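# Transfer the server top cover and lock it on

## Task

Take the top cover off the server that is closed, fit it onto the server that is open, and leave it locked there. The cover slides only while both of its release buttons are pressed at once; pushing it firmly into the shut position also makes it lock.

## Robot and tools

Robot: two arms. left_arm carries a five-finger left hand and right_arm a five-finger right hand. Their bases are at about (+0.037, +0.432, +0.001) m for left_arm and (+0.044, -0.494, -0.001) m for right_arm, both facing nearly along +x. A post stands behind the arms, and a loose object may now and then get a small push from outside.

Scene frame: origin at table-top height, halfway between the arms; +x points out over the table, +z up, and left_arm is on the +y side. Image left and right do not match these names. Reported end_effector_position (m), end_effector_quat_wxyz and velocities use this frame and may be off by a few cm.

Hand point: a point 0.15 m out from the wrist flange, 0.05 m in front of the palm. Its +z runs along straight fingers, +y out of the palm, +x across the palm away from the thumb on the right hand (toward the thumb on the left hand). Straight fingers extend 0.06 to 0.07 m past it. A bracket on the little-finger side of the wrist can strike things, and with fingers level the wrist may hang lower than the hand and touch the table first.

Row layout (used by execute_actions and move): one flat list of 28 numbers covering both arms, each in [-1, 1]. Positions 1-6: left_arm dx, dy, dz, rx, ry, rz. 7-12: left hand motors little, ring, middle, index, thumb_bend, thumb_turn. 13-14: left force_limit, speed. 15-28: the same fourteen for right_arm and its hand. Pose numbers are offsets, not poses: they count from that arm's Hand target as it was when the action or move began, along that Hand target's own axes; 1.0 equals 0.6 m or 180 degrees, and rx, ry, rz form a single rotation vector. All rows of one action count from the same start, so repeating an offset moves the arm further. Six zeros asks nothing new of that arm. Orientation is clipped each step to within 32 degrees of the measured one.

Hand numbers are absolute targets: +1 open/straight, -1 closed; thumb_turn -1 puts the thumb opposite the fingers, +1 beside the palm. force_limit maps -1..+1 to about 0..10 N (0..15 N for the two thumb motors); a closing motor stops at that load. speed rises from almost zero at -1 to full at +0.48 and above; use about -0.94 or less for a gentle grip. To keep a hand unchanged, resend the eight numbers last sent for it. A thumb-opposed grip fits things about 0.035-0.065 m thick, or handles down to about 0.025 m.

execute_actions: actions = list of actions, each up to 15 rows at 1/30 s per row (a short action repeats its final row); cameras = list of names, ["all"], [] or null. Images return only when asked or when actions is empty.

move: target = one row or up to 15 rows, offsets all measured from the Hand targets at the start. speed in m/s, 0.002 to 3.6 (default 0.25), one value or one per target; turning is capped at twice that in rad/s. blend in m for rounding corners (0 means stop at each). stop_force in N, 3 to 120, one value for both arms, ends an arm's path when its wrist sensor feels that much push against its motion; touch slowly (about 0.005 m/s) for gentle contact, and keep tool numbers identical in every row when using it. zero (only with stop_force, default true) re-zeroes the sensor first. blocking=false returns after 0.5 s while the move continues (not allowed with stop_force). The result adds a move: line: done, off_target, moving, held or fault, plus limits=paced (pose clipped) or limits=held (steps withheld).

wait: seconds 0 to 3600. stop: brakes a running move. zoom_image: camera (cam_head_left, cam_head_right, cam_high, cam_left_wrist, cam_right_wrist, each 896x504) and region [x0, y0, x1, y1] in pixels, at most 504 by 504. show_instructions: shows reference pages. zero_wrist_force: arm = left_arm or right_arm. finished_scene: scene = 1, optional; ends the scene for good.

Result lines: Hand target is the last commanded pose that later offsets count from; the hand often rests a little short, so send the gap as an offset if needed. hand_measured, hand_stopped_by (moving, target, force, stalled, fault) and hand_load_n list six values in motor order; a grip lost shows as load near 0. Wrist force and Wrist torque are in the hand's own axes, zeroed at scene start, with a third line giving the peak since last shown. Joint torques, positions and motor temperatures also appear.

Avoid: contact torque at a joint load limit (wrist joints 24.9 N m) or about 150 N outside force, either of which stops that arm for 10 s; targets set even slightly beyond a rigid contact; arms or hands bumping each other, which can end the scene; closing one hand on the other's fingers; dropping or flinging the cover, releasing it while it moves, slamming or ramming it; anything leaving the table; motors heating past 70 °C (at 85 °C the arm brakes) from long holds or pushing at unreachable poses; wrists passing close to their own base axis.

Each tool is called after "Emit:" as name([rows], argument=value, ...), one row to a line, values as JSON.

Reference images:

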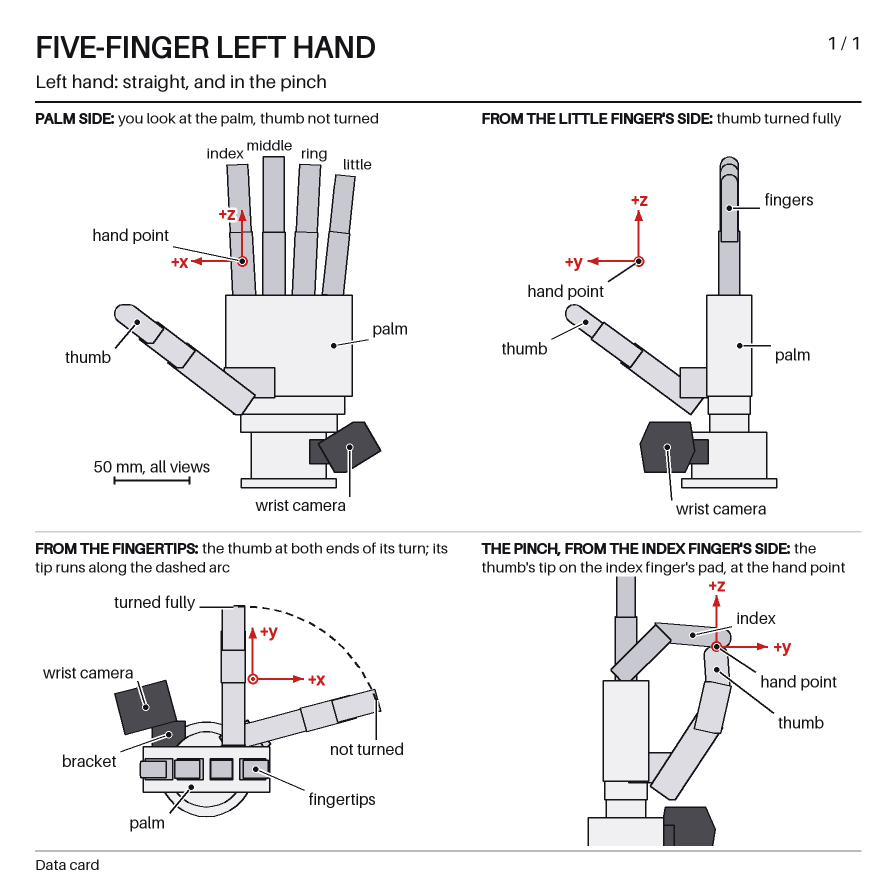

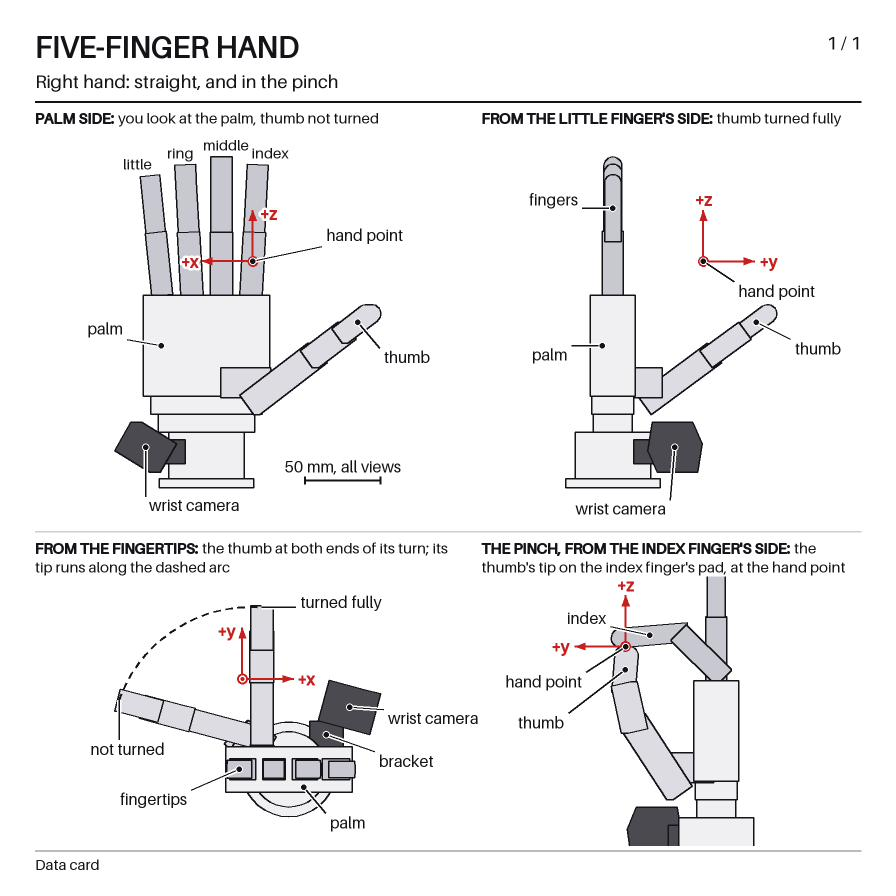

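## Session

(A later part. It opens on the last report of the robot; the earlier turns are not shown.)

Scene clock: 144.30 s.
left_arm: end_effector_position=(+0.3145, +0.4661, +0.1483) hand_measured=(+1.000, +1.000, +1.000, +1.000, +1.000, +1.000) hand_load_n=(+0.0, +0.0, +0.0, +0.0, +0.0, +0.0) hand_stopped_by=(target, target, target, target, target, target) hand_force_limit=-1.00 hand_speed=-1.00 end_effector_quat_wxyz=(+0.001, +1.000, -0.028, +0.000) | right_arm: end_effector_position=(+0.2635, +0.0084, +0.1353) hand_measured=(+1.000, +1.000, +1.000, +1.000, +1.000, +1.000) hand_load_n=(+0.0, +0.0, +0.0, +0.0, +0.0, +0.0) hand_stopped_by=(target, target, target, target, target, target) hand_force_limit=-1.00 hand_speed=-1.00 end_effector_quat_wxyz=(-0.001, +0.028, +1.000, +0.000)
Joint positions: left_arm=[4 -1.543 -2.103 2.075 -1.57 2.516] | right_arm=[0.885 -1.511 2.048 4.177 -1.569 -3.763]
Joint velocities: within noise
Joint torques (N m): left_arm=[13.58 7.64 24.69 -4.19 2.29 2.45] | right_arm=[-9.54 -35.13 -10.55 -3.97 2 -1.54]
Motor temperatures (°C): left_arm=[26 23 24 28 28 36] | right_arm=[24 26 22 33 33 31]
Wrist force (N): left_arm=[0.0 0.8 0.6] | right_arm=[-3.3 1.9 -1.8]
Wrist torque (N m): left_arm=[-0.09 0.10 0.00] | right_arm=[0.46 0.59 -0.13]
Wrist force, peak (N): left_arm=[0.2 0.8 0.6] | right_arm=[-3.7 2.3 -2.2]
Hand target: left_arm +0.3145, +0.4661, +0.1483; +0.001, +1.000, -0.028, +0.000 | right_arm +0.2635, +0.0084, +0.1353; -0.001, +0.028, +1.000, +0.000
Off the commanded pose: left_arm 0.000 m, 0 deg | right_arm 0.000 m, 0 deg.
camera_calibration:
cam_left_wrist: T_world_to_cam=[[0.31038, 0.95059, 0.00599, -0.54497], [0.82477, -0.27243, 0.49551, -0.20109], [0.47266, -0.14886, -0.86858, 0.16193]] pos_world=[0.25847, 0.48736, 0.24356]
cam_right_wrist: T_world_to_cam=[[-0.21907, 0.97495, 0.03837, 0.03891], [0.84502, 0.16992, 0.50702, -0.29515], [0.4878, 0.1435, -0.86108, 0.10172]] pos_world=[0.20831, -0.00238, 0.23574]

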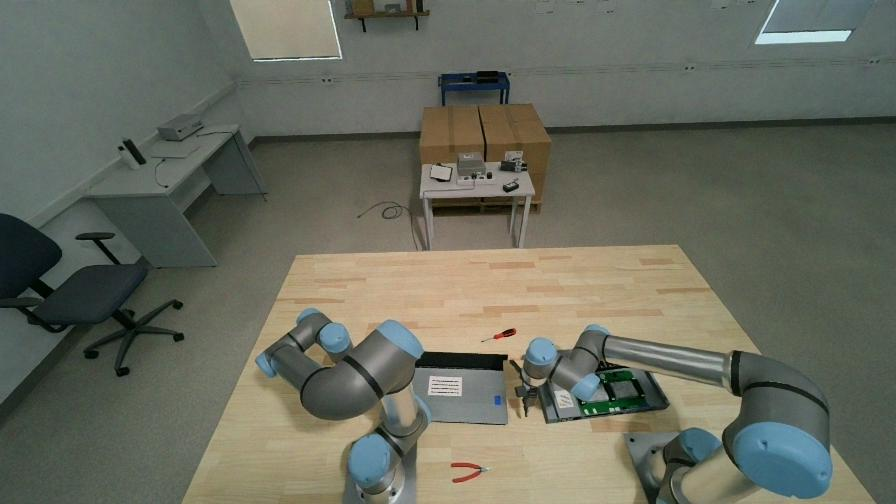

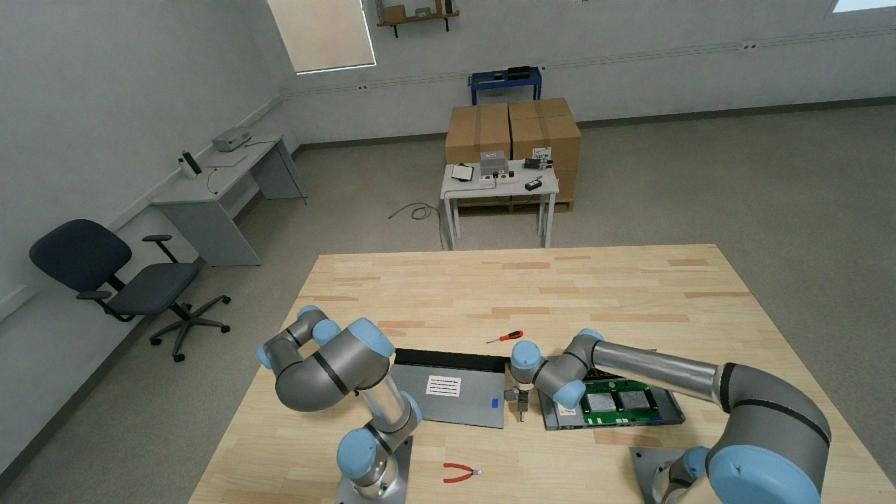

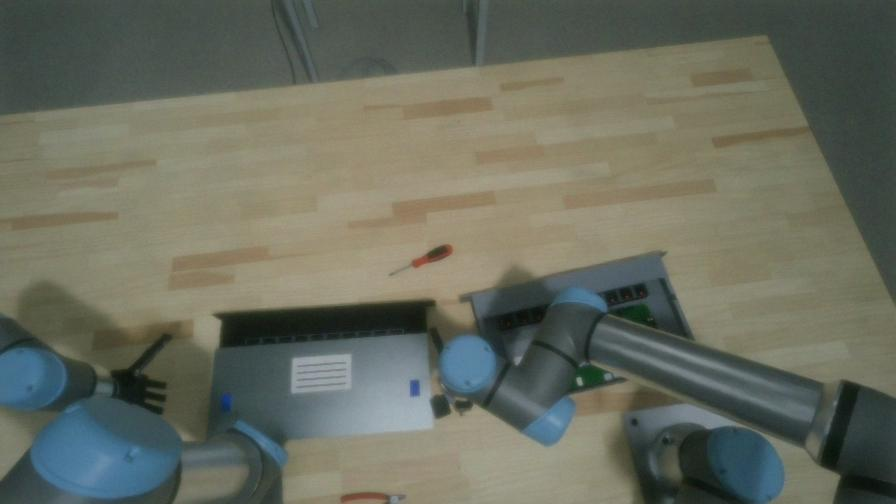

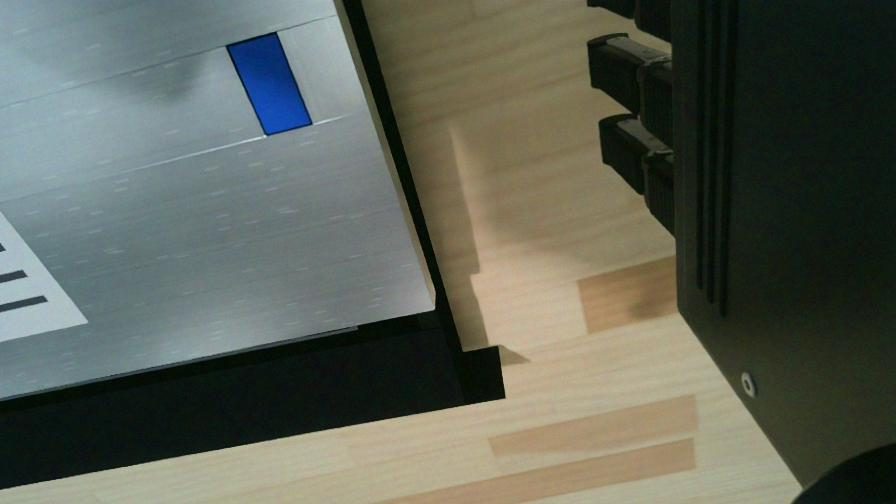

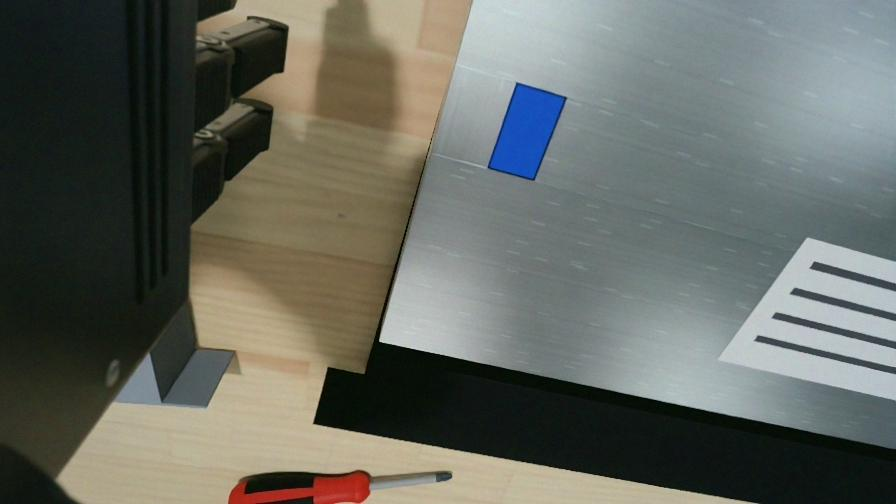

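Emit:
move(target=[0.175,0,0,0,0,0,1,1,1,1,1,1,-1,-1,-0.167,0,0,0,0,0,1,1,1,1,1,1,-1,-1], speed=0.15, cameras=["cam_left_wrist","cam_right_wrist"])

Scene clock: 155.47 s.
left_arm: end_effector_position=(+0.4192, +0.4603, +0.1484) hand_measured=(+1.000, +1.000, +1.000, +1.000, +1.000, +1.000) hand_load_n=(+0.0, +0.0, +0.0, +0.0, +0.0, +0.0) hand_stopped_by=(target, target, target, target, target, target) hand_force_limit=-1.00 hand_speed=-1.00 end_effector_quat_wxyz=(+0.001, +1.000, -0.028, +0.000) | right_arm: end_effector_position=(+0.3635, +0.0028, +0.1350) hand_measured=(+1.000, +1.000, +1.000, +1.000, +1.000, +1.000) hand_load_n=(+0.0, +0.0, +0.0, +0.0, +0.0, +0.0) hand_stopped_by=(target, target, target, target, target, target) hand_force_limit=-1.00 hand_speed=-1.00 end_effector_quat_wxyz=(-0.001, +0.028, +1.000, +0.000)
Joint positions: left_arm=[3.733 -1.788 -1.83 2.047 -1.569 2.249] | right_arm=[0.727 -1.414 1.938 4.19 -1.569 -3.921]
Joint torques (N m): left_arm=[-7.51 18.51 23.85 -4.07 -2.01 -2.39] | right_arm=[-8.55 -20.17 -33.71 -0.87 2.04 -1.47]
Wrist force (N): left_arm=[0.0 0.3 0.5] | right_arm=[-3.5 2.1 -2.3]
Wrist torque (N m): left_arm=[-0.16 0.10 0.13] | right_arm=[0.52 0.63 -0.14]
Wrist force, peak (N): left_arm=[-0.1 1.1 0.5] | right_arm=[-4.3 2.0 -2.3]
Hand target: left_arm +0.4193, +0.4603, +0.1484; +0.001, +1.000, -0.028, +0.000 | right_arm +0.3636, +0.0028, +0.1350; -0.001, +0.028, +1.000, +0.000
Off the commanded pose: left_arm 0.000 m, 0 deg | right_arm 0.000 m, 0 deg.
move: done
cam_left_wrist: T_world_to_cam=[[0.31037, 0.9506, 0.00602, -0.57198], [0.82471, -0.27241, 0.49563, -0.28918], [0.47278, -0.14886, -0.86851, 0.11156]] pos_world=[0.36327, 0.48156, 0.24366]
cam_right_wrist: T_world_to_cam=[[-0.21907, 0.97495, 0.03837, 0.06639], [0.84502, 0.16992, 0.50702, -0.37858], [0.4878, 0.1435, -0.86108, 0.05359]] pos_world=[0.30831, -0.00808, 0.23554]

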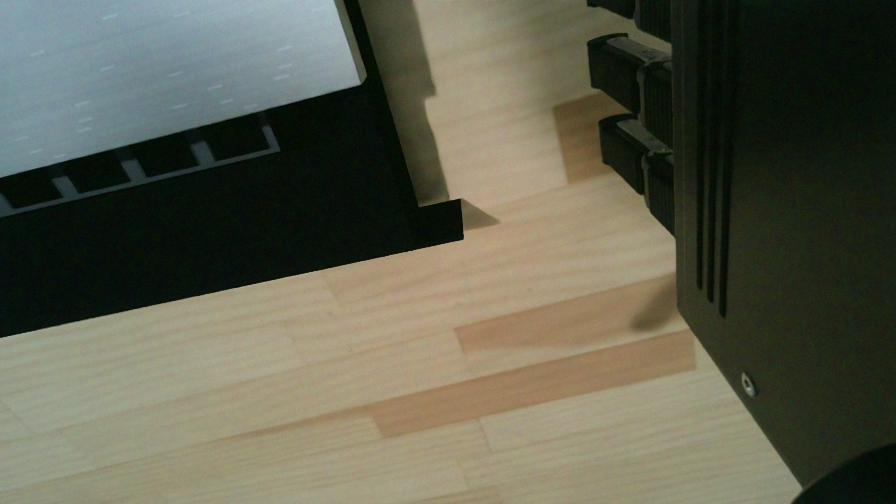

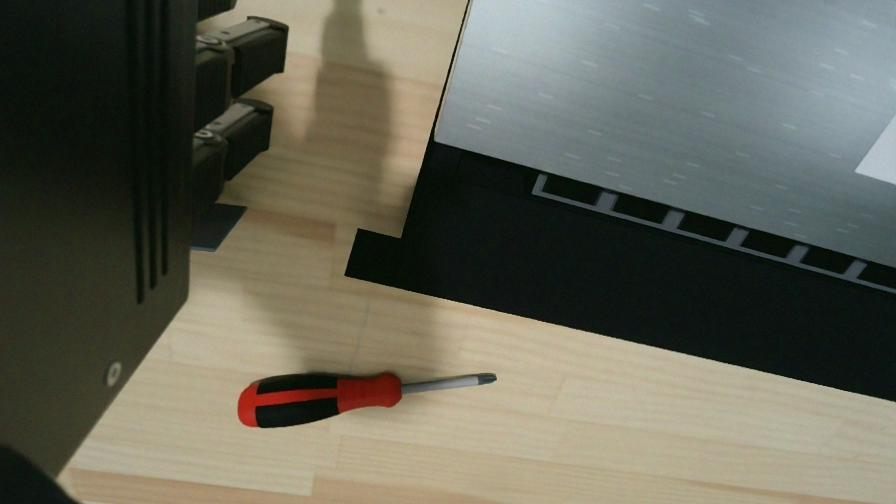

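Emit:
zoom_image(camera="cam_left_wrist", region=[240, 40, 480, 260])

Emit:
zoom_image(camera="cam_right_wrist", region=[340, 100, 600, 300])

Scaled by 2.100.

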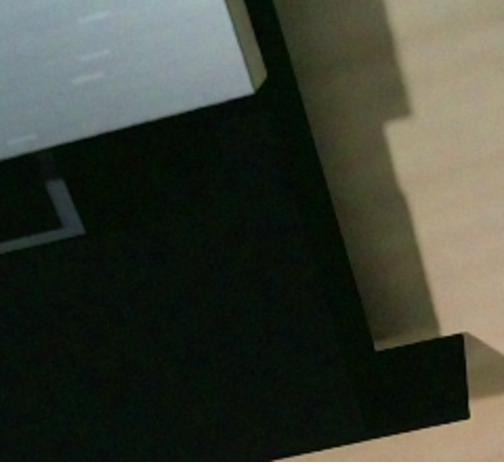

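Scaled by 1.938.

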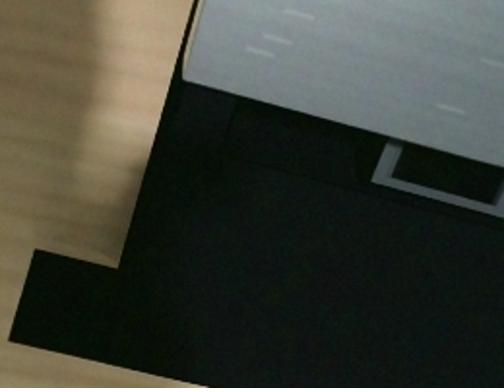

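Emit:
zoom_image(camera="cam_right_wrist", region=[400, 120, 500, 220])

Emit:
zoom_image(camera="cam_left_wrist", region=[310, 50, 410, 150])

Emit:
zoom_image(camera="cam_right_wrist", region=[500, 140, 600, 240])

Scaled by 5.040.

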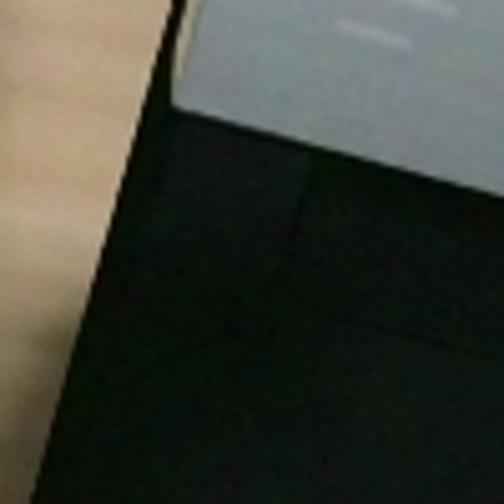

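Scaled by 5.040.

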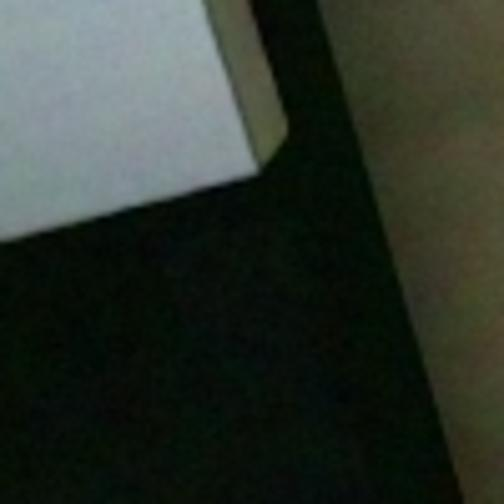

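Scaled by 5.040.

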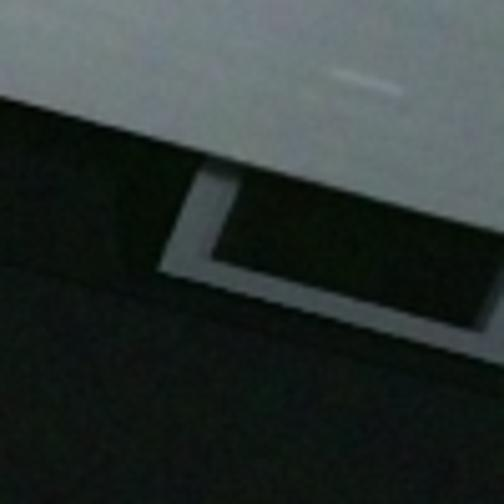

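Emit:
move(target=[-0.145,0.0981,0,0,0,0,1,1,1,1,1,1,-1,-1,0.1071,0.0581,0,0,0,0,1,1,1,1,1,1,-1,-1], speed=0.15)

Emit:
move(target=[0,0,0.0628,0,0,0,1,1,1,1,1,1,-1,-1,0,0,0.053,0,0,0,1,1,1,1,1,1,-1,-1], speed=0.06, stop_force=8, cameras=["cam_left_wrist","cam_right_wrist"])

Scene clock: 158.33 s.
left_arm: end_effector_position=(+0.3293, +0.4064, +0.1484) hand_measured=(+1.000, +1.000, +1.000, +1.000, +1.000, +1.000) hand_load_n=(+0.0, +0.0, +0.0, +0.0, +0.0, +0.0) hand_stopped_by=(target, target, target, target, target, target) hand_force_limit=-1.00 hand_speed=-1.00 end_effector_quat_wxyz=(+0.001, +1.000, -0.028, +0.000) | right_arm: end_effector_position=(+0.3014, +0.0412, +0.1352) hand_measured=(+1.000, +1.000, +1.000, +1.000, +1.000, +1.000) hand_load_n=(+0.0, +0.0, +0.0, +0.0, +0.0, +0.0) hand_stopped_by=(target, target, target, target, target, target) hand_force_limit=-1.00 hand_speed=-1.00 end_effector_quat_wxyz=(-0.001, +0.028, +1.000, +0.000)
Joint positions: left_arm=[3.77 -1.542 -2.104 2.075 -1.57 2.286] | right_arm=[0.868 -1.407 1.929 4.191 -1.569 -3.781]
Joint torques (N m): left_arm=[13.27 22.65 4.08 -4.09 2.32 2.56] | right_arm=[10.28 -19.73 -34.3 -1.12 -2.23 1.47]
Wrist force (N): left_arm=[0.1 0.5 0.6] | right_arm=[-3.3 2.1 -1.8]
Wrist torque (N m): left_arm=[-0.14 0.09 0.03] | right_arm=[0.48 0.60 -0.24]
Wrist force, peak (N): left_arm=[-0.5 1.2 0.4] | right_arm=[-4.0 1.7 -2.5]
Hand target: left_arm +0.3292, +0.4064, +0.1484; +0.001, +1.000, -0.028, +0.000 | right_arm +0.3014, +0.0412, +0.1352; -0.001, +0.028, +1.000, +0.000
Off the commanded pose: left_arm 0.000 m, 0 deg | right_arm 0.000 m, 0 deg.
move: done

Scene clock: 160.17 s.
left_arm: end_effector_position=(+0.3292, +0.4063, +0.1107) hand_measured=(+1.000, +1.000, +1.000, +1.000, +1.000, +1.000) hand_load_n=(+0.0, +0.0, +0.0, +0.0, +0.0, +0.0) hand_stopped_by=(target, target, target, target, target, target) hand_force_limit=-1.00 hand_speed=-1.00 end_effector_quat_wxyz=(+0.001, +1.000, -0.028, +0.000) | right_arm: end_effector_position=(+0.3013, +0.0412, +0.1034) hand_measured=(+1.000, +1.000, +1.000, +1.000, +1.000, +1.000) hand_load_n=(+0.0, +0.0, +0.0, +0.0, +0.0, +0.0) hand_stopped_by=(target, target, target, target, target, target) hand_force_limit=-1.00 hand_speed=-1.00 end_effector_quat_wxyz=(-0.001, +0.028, +1.000, +0.000)
Joint positions: left_arm=[3.77 -1.597 -2.162 2.188 -1.57 2.286] | right_arm=[0.868 -1.364 1.972 4.105 -1.569 -3.78]
Joint torques (N m): left_arm=[-9.65 9.51 2.61 -1.13 1.11 -2.6] | right_arm=[11.98 -20.84 -8.53 -3.76 -0.63 1.61]
Wrist force (N): left_arm=[-0.1 0.9 0.5] | right_arm=[-3.2 2.1 -1.7]
Wrist torque (N m): left_arm=[-0.07 0.10 0.02] | right_arm=[0.48 0.57 -0.22]
Wrist force, peak (N): left_arm=[0.1 0.7 0.9] | right_arm=[-3.7 2.2 -2.2]
Hand target: left_arm +0.3292, +0.4063, +0.1107; +0.001, +1.000, -0.028, +0.000 | right_arm +0.3013, +0.0412, +0.1034; -0.001, +0.028, +1.000, +0.000
Off the commanded pose: left_arm 0.000 m, 0 deg | right_arm 0.000 m, 0 deg.
move: done
cam_left_wrist: T_world_to_cam=[[0.31038, 0.95059, 0.00599, -0.49249], [0.82477, -0.27243, 0.49551, -0.21096], [0.47266, -0.14886, -0.86858, 0.11337]] pos_world=[0.27327, 0.42756, 0.20596]
cam_right_wrist: T_world_to_cam=[[-0.21916, 0.97494, 0.03832, 0.01647], [0.845, 0.17002, 0.50702, -0.31654], [0.4878, 0.1435, -0.86108, 0.05119]] pos_world=[0.24611, 0.03042, 0.20394]

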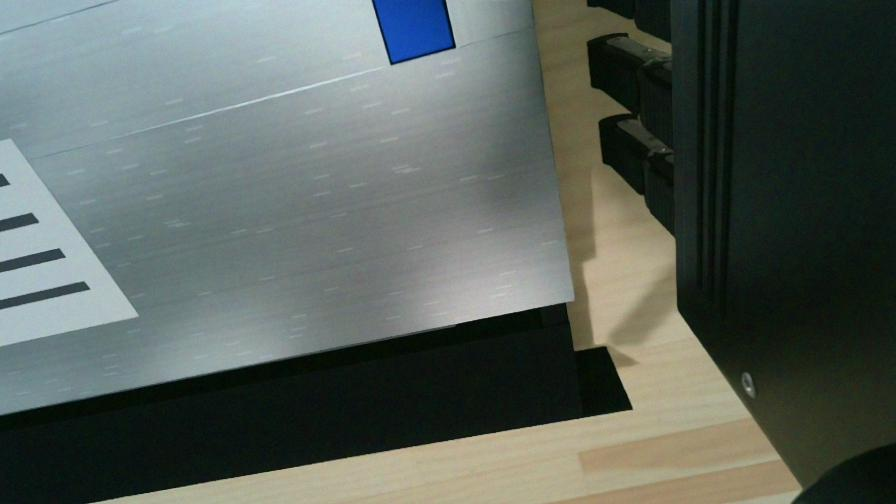

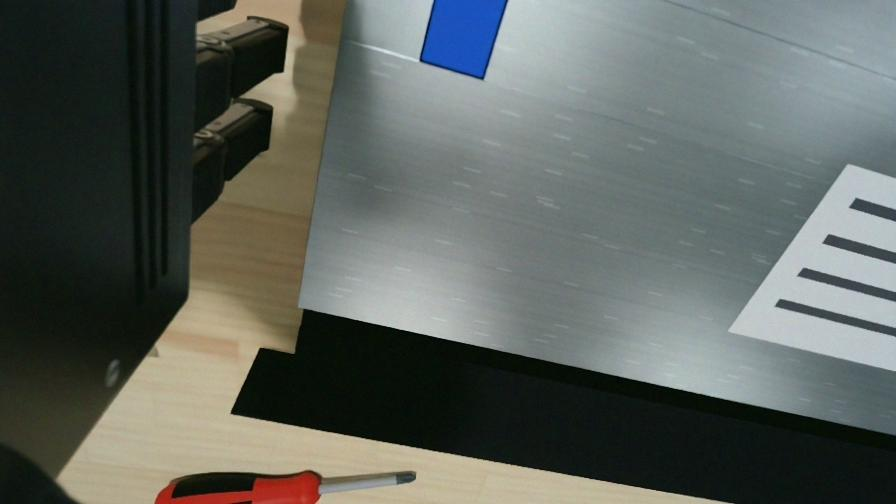

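Emit:
move(target=[0,0.0317,0,0,0,0,1,1,1,1,1,1,-1,-1,0,0.0317,0,0,0,0,1,1,1,1,1,1,-1,-1], speed=0.015, stop_force=8)

Scene clock: 163.93 s.
left_arm: end_effector_position=(+0.3283, +0.3899, +0.1107) hand_measured=(+1.000, +1.000, +1.000, +1.000, +1.000, +1.000) hand_load_n=(+0.0, +0.0, +0.0, +0.0, +0.0, +0.0) hand_stopped_by=(target, target, target, target, target, target) hand_force_limit=-1.00 hand_speed=-1.00 end_effector_quat_wxyz=(+0.001, +1.000, -0.028, +0.000) | right_arm: end_effector_position=(+0.3023, +0.0590, +0.1034) hand_measured=(+1.000, +1.000, +1.000, +1.000, +1.000, +1.000) hand_load_n=(+0.0, +0.5, +0.0, +0.0, +0.0, +0.0) hand_stopped_by=(target, target, target, target, target, target) hand_force_limit=-1.00 hand_speed=-1.00 end_effector_quat_wxyz=(-0.001, +0.028, +1.000, +0.000)
Joint positions: left_arm=[3.715 -1.59 -2.17 2.189 -1.569 2.231] | right_arm=[0.888 -1.328 1.926 4.116 -1.569 -3.76]
Joint torques (N m): left_arm=[12.37 8.93 17.39 -5.33 2.68 2.77] | right_arm=[-8.06 -42.34 -10.03 -2.9 1.4 -1.66]
Wrist force (N): left_arm=[2.2 -6.4 1.1] | right_arm=[-3.5 -1.9 -2.8]
Wrist torque (N m): left_arm=[-0.19 0.14 0.29] | right_arm=[0.60 0.63 -0.35]
Wrist force, peak (N): left_arm=[-1.9 -21.2 -5.4] | right_arm=[-3.3 -13.9 -8.7]
Hand target: left_arm +0.3283, +0.3899, +0.1107; +0.001, +1.000, -0.028, +0.000 (not the last commanded pose) | right_arm +0.3023, +0.0590, +0.1034; -0.001, +0.028, +1.000, +0.000 (not the last commanded pose)
Off the commanded pose: left_arm 0.003 m, 0 deg | right_arm 0.001 m, 0 deg.
move: contact (left_arm, right_arm)

Emit:
move(target=[0,0.0014,0,0,0,0,1,1,1,1,1,1,-1,-1,0,0.0014,0,0,0,0,1,1,1,1,1,1,-1,-1], speed=0.01)

Scene clock: 164.57 s.
left_arm: end_effector_position=(+0.3283, +0.3891, +0.1107) hand_measured=(+1.000, +1.000, +1.000, +1.000, +1.000, +1.000) hand_load_n=(+0.0, +0.5, +0.5, +0.5, +0.0, +0.0) hand_stopped_by=(target, target, target, target, target, target) hand_force_limit=-1.00 hand_speed=-1.00 end_effector_quat_wxyz=(+0.001, +1.000, -0.028, +0.000) | right_arm: end_effector_position=(+0.3023, +0.0597, +0.1034) hand_measured=(+1.000, +1.000, +1.000, +1.000, +1.000, +1.000) hand_load_n=(+0.0, +1.0, +1.0, +1.0, +0.0, +0.0) hand_stopped_by=(target, target, target, target, target, target) hand_force_limit=-1.00 hand_speed=-1.00 end_effector_quat_wxyz=(-0.001, +0.028, +1.000, +0.000)
Joint positions: left_arm=[3.712 -1.59 -2.17 2.189 -1.569 2.228] | right_arm=[0.889 -1.326 1.923 4.116 -1.569 -3.759]
Joint torques (N m): left_arm=[-15.56 19.32 -2.12 -6.43 4.39 -2.42] | right_arm=[16.64 -19.52 -40.8 -7.21 2.13 1.27]
Wrist force (N): left_arm=[0.0 -33.9 -2.1] | right_arm=[-1.5 -30.5 -14.3]
Wrist torque (N m): left_arm=[0.24 -0.04 0.90] | right_arm=[1.64 0.99 -0.94]
Wrist force, peak (N): left_arm=[0.0 -33.9 -2.1] | right_arm=[-1.5 -30.5 -14.3]
Hand target: left_arm +0.3282, +0.3890, +0.1107; +0.001, +1.000, -0.028, +0.000 | right_arm +0.3023, +0.0599, +0.1034; -0.001, +0.028, +1.000, +0.000
Off the commanded pose: left_arm 0.000 m, 0 deg | right_arm 0.000 m, 0 deg.
move: done

Emit:
move(target=[0,0,-0.0058,0,0,0,1,1,1,1,1,1,-1,-1,0,0,-0.0125,0,0,0,1,1,1,1,1,1,-1,-1], speed=0.02)

Scene clock: 165.50 s.
left_arm: end_effector_position=(+0.3282, +0.3890, +0.1141) hand_measured=(+1.000, +1.000, +1.000, +1.000, +1.000, +1.000) hand_load_n=(+0.0, +0.0, +0.5, +0.5, +0.0, +0.0) hand_stopped_by=(target, target, target, target, target, target) hand_force_limit=-1.00 hand_speed=-1.00 end_effector_quat_wxyz=(+0.001, +1.000, -0.028, +0.000) | right_arm: end_effector_position=(+0.3023, +0.0599, +0.1108) hand_measured=(+1.000, +1.000, +1.000, +1.000, +1.000, +1.000) hand_load_n=(+0.0, +1.0, +1.0, +1.0, +0.0, +0.0) hand_stopped_by=(target, target, target, target, target, target) hand_force_limit=-1.00 hand_speed=-1.00 end_effector_quat_wxyz=(-0.001, +0.028, +1.000, +0.000)
Joint positions: left_arm=[3.712 -1.584 -2.165 2.178 -1.569 2.228] | right_arm=[0.889 -1.336 1.914 4.136 -1.569 -3.759]
Joint torques (N m): left_arm=[-16.56 20.02 15.43 -10.21 8.54 -1.77] | right_arm=[14.5 -48.5 -49.08 -8.16 5.12 0.4]
Wrist force (N): left_arm=[0.9 -34.4 5.1] | right_arm=[-3.0 -30.0 2.5]
Wrist torque (N m): left_arm=[-0.09 0.23 0.93] | right_arm=[0.81 0.52 -0.99]
Wrist force, peak (N): left_arm=[0.7 -35.2 3.9] | right_arm=[-1.6 -32.6 -14.8]
Hand target: left_arm +0.3282, +0.3890, +0.1142; +0.001, +1.000, -0.028, +0.000 | right_arm +0.3023, +0.0599, +0.1109; -0.001, +0.028, +1.000, +0.000
Off the commanded pose: left_arm 0.000 m, 0 deg | right_arm 0.000 m, 0 deg.
move: done

Emit:
move(target=[0.006,-0.0017,0,0,0,0.0022,1,1,1,1,1,1,-1,-1,-0.0021,0.0017,0,0,0,0.0022,1,1,1,1,1,1,-1,-1], speed=0.01, cameras=["cam_left_wrist","cam_right_wrist"])

Scene clock: 166.50 s.
left_arm: end_effector_position=(+0.3318, +0.3898, +0.1142) hand_measured=(+1.000, +1.000, +1.000, +1.000, +1.000, +1.000) hand_load_n=(+0.0, +0.5, +0.5, +0.5, -0.5, +0.0) hand_stopped_by=(target, target, target, target, target, target) hand_force_limit=-1.00 hand_speed=-1.00 end_effector_quat_wxyz=(+0.001, +1.000, -0.031, +0.000) | right_arm: end_effector_position=(+0.3036, +0.0608, +0.1109) hand_measured=(+1.000, +1.000, +1.000, +1.000, +1.000, +1.000) hand_load_n=(+0.0, +1.0, +1.0, +1.0, +0.0, +0.0) hand_stopped_by=(target, target, target, target, target, target) hand_force_limit=-1.00 hand_speed=-1.00 end_effector_quat_wxyz=(-0.001, +0.031, +1.000, +0.000)
Joint positions: left_arm=[3.706 -1.595 -2.154 2.178 -1.569 2.229] | right_arm=[0.889 -1.334 1.91 4.137 -1.569 -3.753]
Joint torques (N m): left_arm=[-15.93 9.65 16.25 -10.07 8.29 2.9] | right_arm=[14.84 -27.37 -48.09 -7.76 5.98 1.42]
Wrist force (N): left_arm=[1.1 -33.2 5.0] | right_arm=[-3.1 -28.4 2.3]
Wrist torque (N m): left_arm=[-0.10 0.20 0.92] | right_arm=[0.85 0.53 -0.96]
Wrist force, peak (N): left_arm=[0.6 -35.0 5.0] | right_arm=[-2.6 -30.2 2.6]
Hand target: left_arm +0.3319, +0.3898, +0.1142; +0.001, +1.000, -0.031, +0.000 | right_arm +0.3036, +0.0608, +0.1109; -0.001, +0.031, +1.000, +0.000
Off the commanded pose: left_arm 0.000 m, 0 deg | right_arm 0.000 m, 0 deg.
move: done
cam_left_wrist: T_world_to_cam=[[0.31675, 0.94849, 0.00593, -0.47883], [0.82285, -0.27789, 0.49567, -0.2166], [0.47179, -0.15213, -0.86849, 0.11429]] pos_world=[0.27598, 0.41136, 0.20946]
cam_right_wrist: T_world_to_cam=[[-0.21257, 0.97639, 0.03832, -0.00444], [0.84617, 0.16432, 0.50695, -0.32558], [0.48869, 0.14019, -0.86112, 0.05367]] pos_world=[0.24832, 0.05031, 0.21144]

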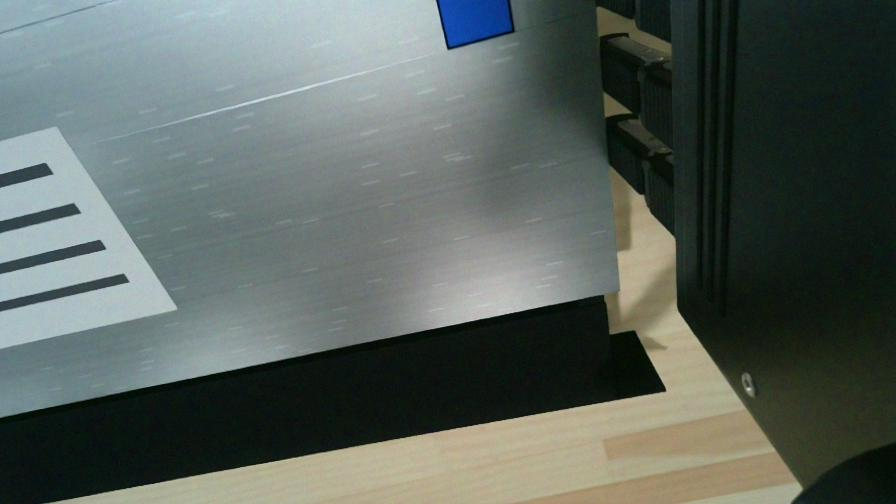

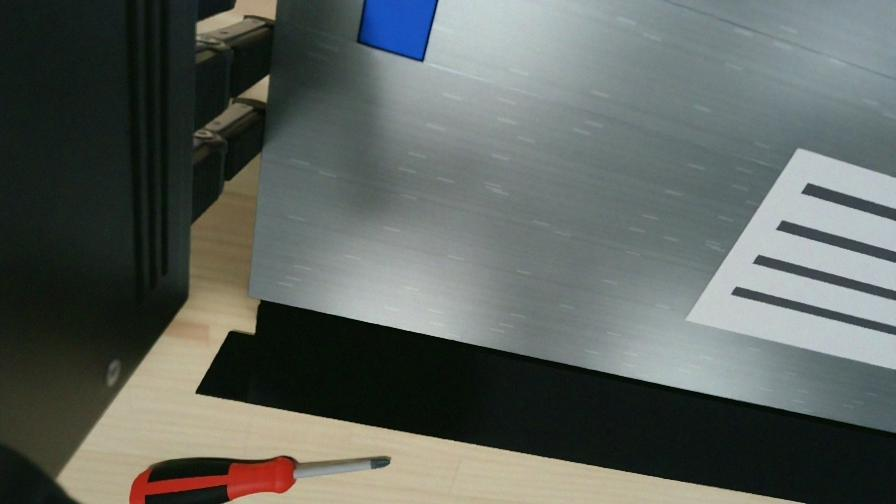

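Emit:
move(target=[0,0,0.0242,0,0,0,1,1,1,1,1,1,-1,-1,0,0,0.0247,0,0,0,1,1,1,1,1,1,-1,-1], speed=0.01, stop_force=7, cameras=["cam_left_wrist","cam_right_wrist"])

Scene clock: 169.13 s.
left_arm: end_effector_position=(+0.3319, +0.3898, +0.1011) hand_measured=(+1.000, +1.000, +1.000, +1.000, +1.000, +1.000) hand_load_n=(+0.0, +0.5, +0.5, +0.5, +0.0, +0.5) hand_stopped_by=(target, target, target, target, target, target) hand_force_limit=-1.00 hand_speed=-1.00 end_effector_quat_wxyz=(+0.001, +1.000, -0.031, +0.000) | right_arm: end_effector_position=(+0.3037, +0.0608, +0.1085) hand_measured=(+1.000, +1.000, +1.000, +1.000, +1.000, +1.000) hand_load_n=(+0.0, +1.0, +1.5, +1.0, +0.0, +0.0) hand_stopped_by=(target, target, target, target, target, target) hand_force_limit=-1.00 hand_speed=-1.00 end_effector_quat_wxyz=(-0.001, +0.031, +1.000, +0.000)
Joint positions: left_arm=[3.705 -1.617 -2.172 2.218 -1.569 2.229] | right_arm=[0.889 -1.33 1.913 4.131 -1.569 -3.752]
Joint torques (N m): left_arm=[-15.29 20.15 12.03 -12.03 4.91 0.45] | right_arm=[12.27 -28.36 -33.67 -7.81 2.58 0.66]
Wrist force (N): left_arm=[5.9 -40.6 1.7] | right_arm=[-0.6 -23.7 3.1]
Wrist torque (N m): left_arm=[0.20 0.19 1.37] | right_arm=[0.75 0.68 -0.67]
Wrist force, peak (N): left_arm=[8.1 -42.3 -2.1] | right_arm=[-1.8 -34.0 -6.3]
Hand target: left_arm +0.3319, +0.3898, +0.1011; +0.001, +1.000, -0.031, +0.000 (not the last commanded pose) | right_arm +0.3037, +0.0608, +0.1084; -0.001, +0.031, +1.000, +0.000 (not the last commanded pose)
Off the commanded pose: left_arm 0.001 m, 0 deg | right_arm 0.012 m, 0 deg.
move: contact (left_arm, right_arm)
cam_left_wrist: T_world_to_cam=[[0.31699, 0.94841, 0.00593, -0.47891], [0.82281, -0.27811, 0.49562, -0.21005], [0.4717, -0.15223, -0.86852, 0.10295]] pos_world=[0.27608, 0.41146, 0.19636]
cam_right_wrist: T_world_to_cam=[[-0.21241, 0.97642, 0.03842, -0.00448], [0.84618, 0.16413, 0.50699, -0.32446], [0.48873, 0.1402, -0.86109, 0.05153]] pos_world=[0.24842, 0.05041, 0.20904]

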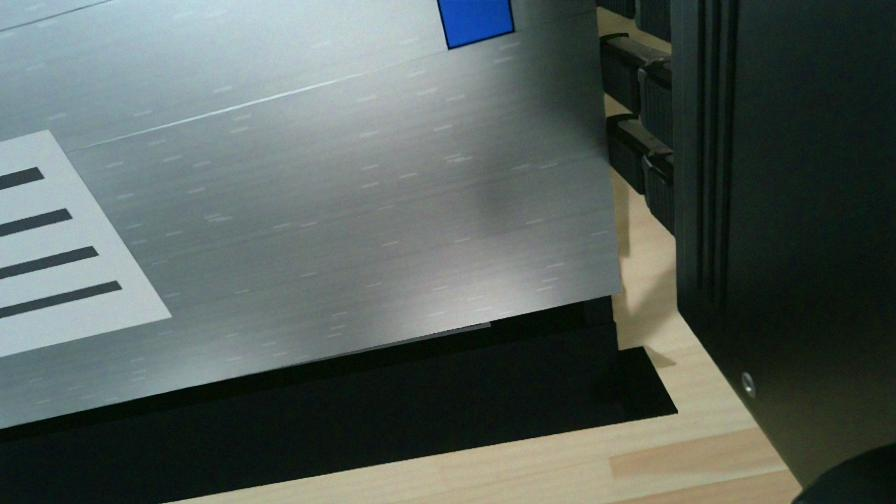

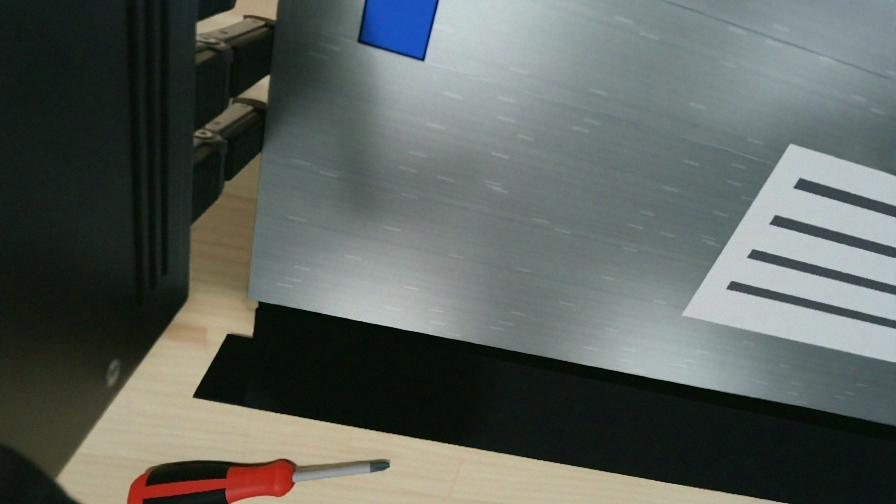

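Emit:
zoom_image(camera="cam_right_wrist", region=[190, 220, 350, 400])

Emit:
zoom_image(camera="cam_left_wrist", region=[560, 240, 700, 420])

Scaled by 2.800.

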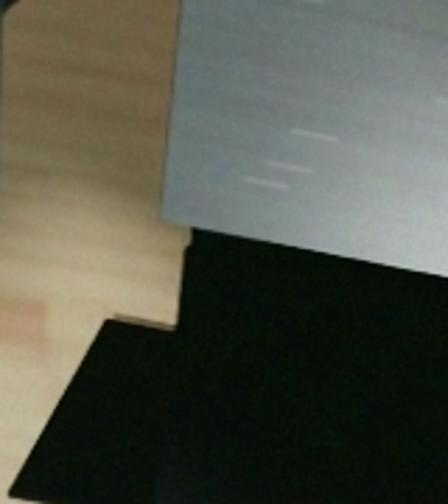

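Scaled by 2.800.

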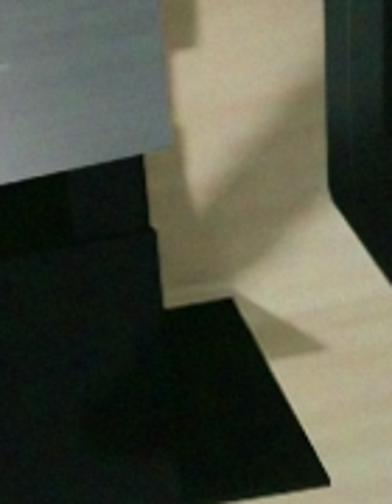

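Emit:
move([
  [0,0,-0.0207,0,0,0,1,1,1,1,1,1,-1,-1,0,0,-0.0033,0,0,0,1,1,1,1,1,1,-1,-1],
  [0,0.001,-0.0207,0,0,0,1,1,1,1,1,1,-1,-1,0,-0.001,-0.0033,0,0,0,1,1,1,1,1,1,-1,-1],
], speed=0.02)

Emit:
move(target=[0,0,0.0235,0,0,0,1,1,1,1,1,1,-1,-1,0,0,0.0235,0,0,0,1,1,1,1,1,1,-1,-1], speed=0.01, stop_force=7, cameras=["cam_left_wrist","cam_right_wrist"])

Scene clock: 171.87 s.
left_arm: end_effector_position=(+0.3318, +0.3894, +0.1135) hand_measured=(+1.000, +1.000, +1.000, +1.000, +1.000, +1.000) hand_load_n=(+0.0, +0.5, +0.5, +0.5, +0.0, +0.0) hand_stopped_by=(target, target, target, target, target, target) hand_force_limit=-1.00 hand_speed=-1.00 end_effector_quat_wxyz=(+0.001, +1.000, -0.031, +0.000) end_effector_velocity=(+0.000, -0.001, +0.001) end_effector_angular_velocity=(+0.000, -0.001, +0.001) | right_arm: end_effector_position=(+0.3037, +0.0604, +0.1105) hand_measured=(+1.000, +1.000, +1.000, +1.000, +1.000, +1.000) hand_load_n=(+0.0, +1.0, +1.5, +1.0, +0.0, +0.0) hand_stopped_by=(target, target, target, target, target, target) hand_force_limit=-1.00 hand_speed=-1.00 end_effector_quat_wxyz=(-0.001, +0.031, +1.000, +0.000)
Joint positions: left_arm=[3.704 -1.596 -2.155 2.18 -1.569 2.227] | right_arm=[0.889 -1.334 1.911 4.136 -1.569 -3.753]
Joint velocities: left_arm=[-0.005 0.001 0.001 -0.001 0 -0.006] | right_arm=[within noise]
Joint torques (N m): left_arm=[-19.6 24.22 16.01 -11.03 9.05 -2.47] | right_arm=[-5.22 -47.67 -22.93 -10.26 4.3 -2.08]
Wrist force (N): left_arm=[-0.1 -37.9 5.4] | right_arm=[-1.7 -26.9 2.8]
Wrist torque (N m): left_arm=[-0.04 0.41 1.01] | right_arm=[0.75 0.57 -0.73]
Wrist force, peak (N): left_arm=[5.8 -40.8 1.8] | right_arm=[-2.9 -31.8 2.5]
Hand target: left_arm +0.3318, +0.3893, +0.1135; +0.001, +1.000, -0.031, +0.000 | right_arm +0.3036, +0.0602, +0.1104; -0.001, +0.031, +1.000, +0.000
Off the commanded pose: left_arm 0.000 m, 0 deg | right_arm 0.000 m, 0 deg.
move: done

Scene clock: 174.13 s.
left_arm: end_effector_position=(+0.3319, +0.3893, +0.1124) hand_measured=(+1.000, +1.000, +1.000, +1.000, +1.000, +1.000) hand_load_n=(+0.0, +0.0, +1.0, +0.5, +0.0, +0.0) hand_stopped_by=(target, target, target, target, target, target) hand_force_limit=-1.00 hand_speed=-1.00 end_effector_quat_wxyz=(+0.001, +1.000, -0.031, +0.000) | right_arm: end_effector_position=(+0.3036, +0.0602, +0.1010) hand_measured=(+1.000, +1.000, +1.000, +1.000, +1.000, +1.000) hand_load_n=(+0.0, +1.0, +1.0, +1.0, +0.0, +0.0) hand_stopped_by=(target, target, target, target, target, target) hand_force_limit=-1.00 hand_speed=-1.00 end_effector_quat_wxyz=(-0.001, +0.031, +1.000, +0.000)
Joint positions: left_arm=[3.704 -1.598 -2.156 2.183 -1.569 2.227] | right_arm=[0.889 -1.321 1.924 4.111 -1.569 -3.753]
Joint torques (N m): left_arm=[-7.44 21.99 14.15 -7.18 6.3 0.06] | right_arm=[-2.07 -49.34 -47.19 -7.42 2.57 -1.03]
Wrist force (N): left_arm=[1.6 -34.0 1.1] | right_arm=[-1.5 -25.2 2.7]
Wrist torque (N m): left_arm=[0.26 0.11 1.04] | right_arm=[0.57 0.57 -0.61]
Wrist force, peak (N): left_arm=[8.9 -40.5 -0.5] | right_arm=[0.8 -30.2 -8.9]
Hand target: left_arm +0.3319, +0.3893, +0.1124; +0.001, +1.000, -0.031, +0.000 (not the last commanded pose) | right_arm +0.3036, +0.0602, +0.1010; -0.001, +0.031, +1.000, +0.000 (not the last commanded pose)
Off the commanded pose: left_arm 0.013 m, 0 deg | right_arm 0.005 m, 0 deg.
move: contact (left_arm, right_arm)
cam_left_wrist: T_world_to_cam=[[0.31699, 0.94841, 0.00625, -0.47848], [0.82264, -0.27822, 0.49583, -0.21577], [0.47199, -0.15203, -0.8684, 0.11248]] pos_world=[0.27608, 0.41086, 0.20766]
cam_right_wrist: T_world_to_cam=[[-0.21234, 0.97644, 0.03835, -0.00353], [0.84622, 0.16412, 0.50693, -0.32046], [0.4887, 0.14009, -0.86113, 0.04524]] pos_world=[0.24832, 0.04971, 0.20154]

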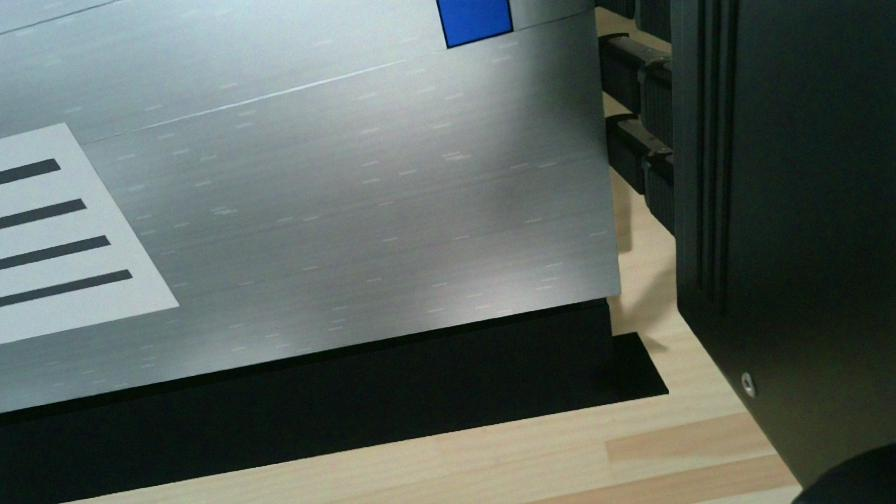

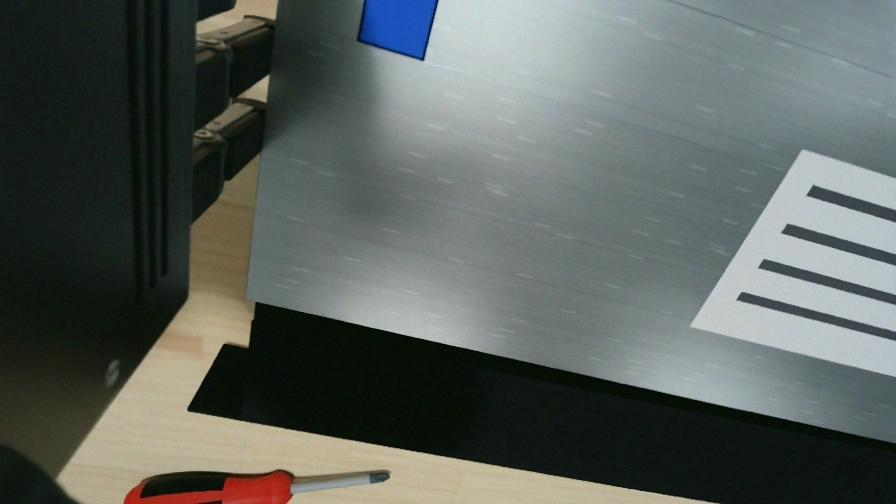

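Emit:
move(target=[0,0,-0.0005,0,0,0,1,1,1,1,1,1,-1,-1,0,0,-0.0083,0,0,0,1,1,1,1,1,1,-1,-1], speed=0.02)

Emit:
move(target=[0,-0.0003,0.0003,0,0,0,1,1,1,1,1,1,-1,-1,0,0.0003,0,0,0,0,1,1,1,1,1,1,-1,-1], speed=0.01)

Scene clock: 175.17 s.
left_arm: end_effector_position=(+0.3319, +0.3893, +0.1127) hand_measured=(+1.000, +1.000, +1.000, +1.000, +1.000, +1.000) hand_load_n=(+0.0, +0.5, +0.5, +0.5, +0.0, +0.0) hand_stopped_by=(target, target, target, target, target, target) hand_force_limit=-1.00 hand_speed=-1.00 end_effector_quat_wxyz=(+0.001, +1.000, -0.031, +0.000) | right_arm: end_effector_position=(+0.3036, +0.0602, +0.1058) hand_measured=(+1.000, +1.000, +1.000, +1.000, +1.000, +1.000) hand_load_n=(+0.0, +0.5, +1.0, +1.0, +0.0, +0.0) hand_stopped_by=(target, target, target, target, target, target) hand_force_limit=-1.00 hand_speed=-1.00 end_effector_quat_wxyz=(-0.001, +0.031, +1.000, +0.000)
Joint positions: left_arm=[3.704 -1.597 -2.156 2.183 -1.569 2.227] | right_arm=[0.889 -1.328 1.918 4.123 -1.569 -3.753]
Joint torques (N m): left_arm=[-0.98 20.28 15.24 -10.73 5.26 1.24] | right_arm=[-4.09 -47.79 -44.57 -6.61 2.65 -1.57]
Wrist force (N): left_arm=[-0.2 -37.1 6.3] | right_arm=[-1.3 -21.9 2.7]
Wrist torque (N m): left_arm=[-0.01 0.32 1.01] | right_arm=[0.63 0.52 -0.53]
Wrist force, peak (N): left_arm=[-0.1 -37.3 5.6] | right_arm=[-1.7 -25.5 3.0]
Hand target: left_arm +0.3319, +0.3893, +0.1127; +0.001, +1.000, -0.031, +0.000 | right_arm +0.3036, +0.0602, +0.1060; -0.001, +0.031, +1.000, +0.000
Off the commanded pose: left_arm 0.000 m, 0 deg | right_arm 0.000 m, 0 deg.
move: done

Scene clock: 175.67 s.
left_arm: end_effector_position=(+0.3320, +0.3895, +0.1126) hand_measured=(+1.000, +1.000, +1.000, +1.000, +1.000, +1.000) hand_load_n=(+0.0, +0.5, +0.0, +0.0, +0.0, +0.0) hand_stopped_by=(target, target, target, target, target, target) hand_force_limit=-1.00 hand_speed=-1.00 end_effector_quat_wxyz=(+0.000, +1.000, -0.031, +0.001) | right_arm: end_effector_position=(+0.3037, +0.0604, +0.1060) hand_measured=(+1.000, +1.000, +1.000, +1.000, +1.000, +1.000) hand_load_n=(+0.0, +1.0, +1.0, +1.0, +0.0, +0.0) hand_stopped_by=(target, target, target, target, target, target) hand_force_limit=-1.00 hand_speed=-1.00 end_effector_quat_wxyz=(-0.001, +0.032, +1.000, +0.000)
Joint positions: left_arm=[3.704 -1.597 -2.156 2.183 -1.569 2.227] | right_arm=[0.889 -1.328 1.917 4.124 -1.569 -3.753]
Joint torques (N m): left_arm=[6.53 8.15 -0.14 -6.77 5 2.87] | right_arm=[15.61 -28.14 -47.1 -7.41 2.48 1.27]
Wrist force (N): left_arm=[0.6 -29.6 4.9] | right_arm=[-2.1 -27.5 1.8]
Wrist torque (N m): left_arm=[-0.06 0.25 0.87] | right_arm=[0.67 0.54 -0.72]
Wrist force, peak (N): left_arm=[-0.3 -37.4 6.2] | right_arm=[-2.1 -27.5 1.9]
Hand target: left_arm +0.3319, +0.3895, +0.1125; +0.001, +1.000, -0.031, +0.000 | right_arm +0.3036, +0.0604, +0.1060; -0.001, +0.031, +1.000, +0.000
Off the commanded pose: left_arm 0.000 m, 0 deg | right_arm 0.000 m, 0 deg.
move: done

Emit:
move(target=[0,0,0.004,0,0,0,1,1,1,1,1,1,-1,-1,0,0,0,0,0,0,1,1,1,1,1,1,-1,-1], speed=0.006, stop_force=5)

Scene clock: 177.50 s.
left_arm: end_effector_position=(+0.3320, +0.3895, +0.1112) hand_measured=(+1.000, +1.000, +1.000, +1.000, +1.000, +1.000) hand_load_n=(+0.0, +0.0, +0.5, +0.5, +0.0, +0.0) hand_stopped_by=(target, target, target, target, target, target) hand_force_limit=-1.00 hand_speed=-1.00 end_effector_quat_wxyz=(+0.001, +1.000, -0.031, +0.000) | right_arm: end_effector_position=(+0.3036, +0.0604, +0.1060) hand_measured=(+1.000, +1.000, +1.000, +1.000, +1.000, +1.000) hand_load_n=(+0.0, +0.5, +1.0, +1.0, +0.0, +0.0) hand_stopped_by=(target, target, target, target, target, target) hand_force_limit=-1.00 hand_speed=-1.00 end_effector_quat_wxyz=(-0.001, +0.031, +1.000, +0.000)
Joint positions: left_arm=[3.704 -1.6 -2.158 2.187 -1.569 2.227] | right_arm=[0.889 -1.327 1.917 4.124 -1.569 -3.753]
Joint torques (N m): left_arm=[6.39 21.34 13.9 -12.06 5.42 2.57] | right_arm=[9.82 -28.53 -40.42 -7.26 2.74 1.28]
Wrist force (N): left_arm=[9.3 -33.9 3.4] | right_arm=[-1.5 -24.3 3.6]
Wrist torque (N m): left_arm=[0.04 0.23 1.48] | right_arm=[0.58 0.50 -0.58]
Wrist force, peak (N): left_arm=[9.3 -34.3 3.4] | right_arm=[-3.6 -28.2 1.6]
Hand target: left_arm +0.3320, +0.3895, +0.1112; +0.001, +1.000, -0.031, +0.001 (not the last commanded pose) | right_arm +0.3036, +0.0604, +0.1060; -0.001, +0.031, +1.000, +0.000
Off the commanded pose: left_arm 0.001 m, 0 deg | right_arm 0.000 m, 0 deg.
move: contact (left_arm)

Emit:
move(target=[0.001,0,0,0,0,0.0011,1,1,1,1,1,1,-1,-1,0.001,0,0,0,0,0.0011,1,1,1,1,1,1,-1,-1], speed=0.01)

Scene clock: 178.30 s.
left_arm: end_effector_position=(+0.3325, +0.3895, +0.1112) hand_measured=(+1.000, +1.000, +1.000, +1.000, +1.000, +1.000) hand_load_n=(+0.0, +0.5, +0.5, +0.5, +0.0, -0.5) hand_stopped_by=(target, target, target, target, target, target) hand_force_limit=-1.00 hand_speed=-1.00 end_effector_quat_wxyz=(+0.001, +0.999, -0.033, +0.000) | right_arm: end_effector_position=(+0.3031, +0.0604, +0.1059) hand_measured=(+1.000, +1.000, +1.000, +1.000, +1.000, +1.000) hand_load_n=(+0.0, +0.5, +1.0, +1.0, +0.0, +0.0) hand_stopped_by=(target, target, target, target, target, target) hand_force_limit=-1.00 hand_speed=-1.00 end_effector_quat_wxyz=(-0.001, +0.033, +0.999, +0.000)
Joint positions: left_arm=[3.703 -1.602 -2.156 2.187 -1.569 2.229] | right_arm=[0.89 -1.328 1.918 4.124 -1.569 -3.748]
Joint torques (N m): left_arm=[-15.88 9.55 16.64 -6.96 5.59 2.82] | right_arm=[18.04 -48.44 -22.14 -10.07 2.77 1.23]
Wrist force (N): left_arm=[0.0 -30.6 4.9] | right_arm=[-3.3 -27.1 2.3]
Wrist torque (N m): left_arm=[-0.09 0.29 0.79] | right_arm=[0.63 0.48 -0.85]
Wrist force, peak (N): left_arm=[9.3 -34.4 3.4] | right_arm=[-3.3 -28.1 2.3]
Hand target: left_arm +0.3326, +0.3895, +0.1112; +0.001, +0.999, -0.033, +0.001 | right_arm +0.3030, +0.0604, +0.1060; -0.001, +0.033, +0.999, +0.000
Off the commanded pose: left_arm 0.000 m, 0 deg | right_arm 0.000 m, 0 deg.
move: done


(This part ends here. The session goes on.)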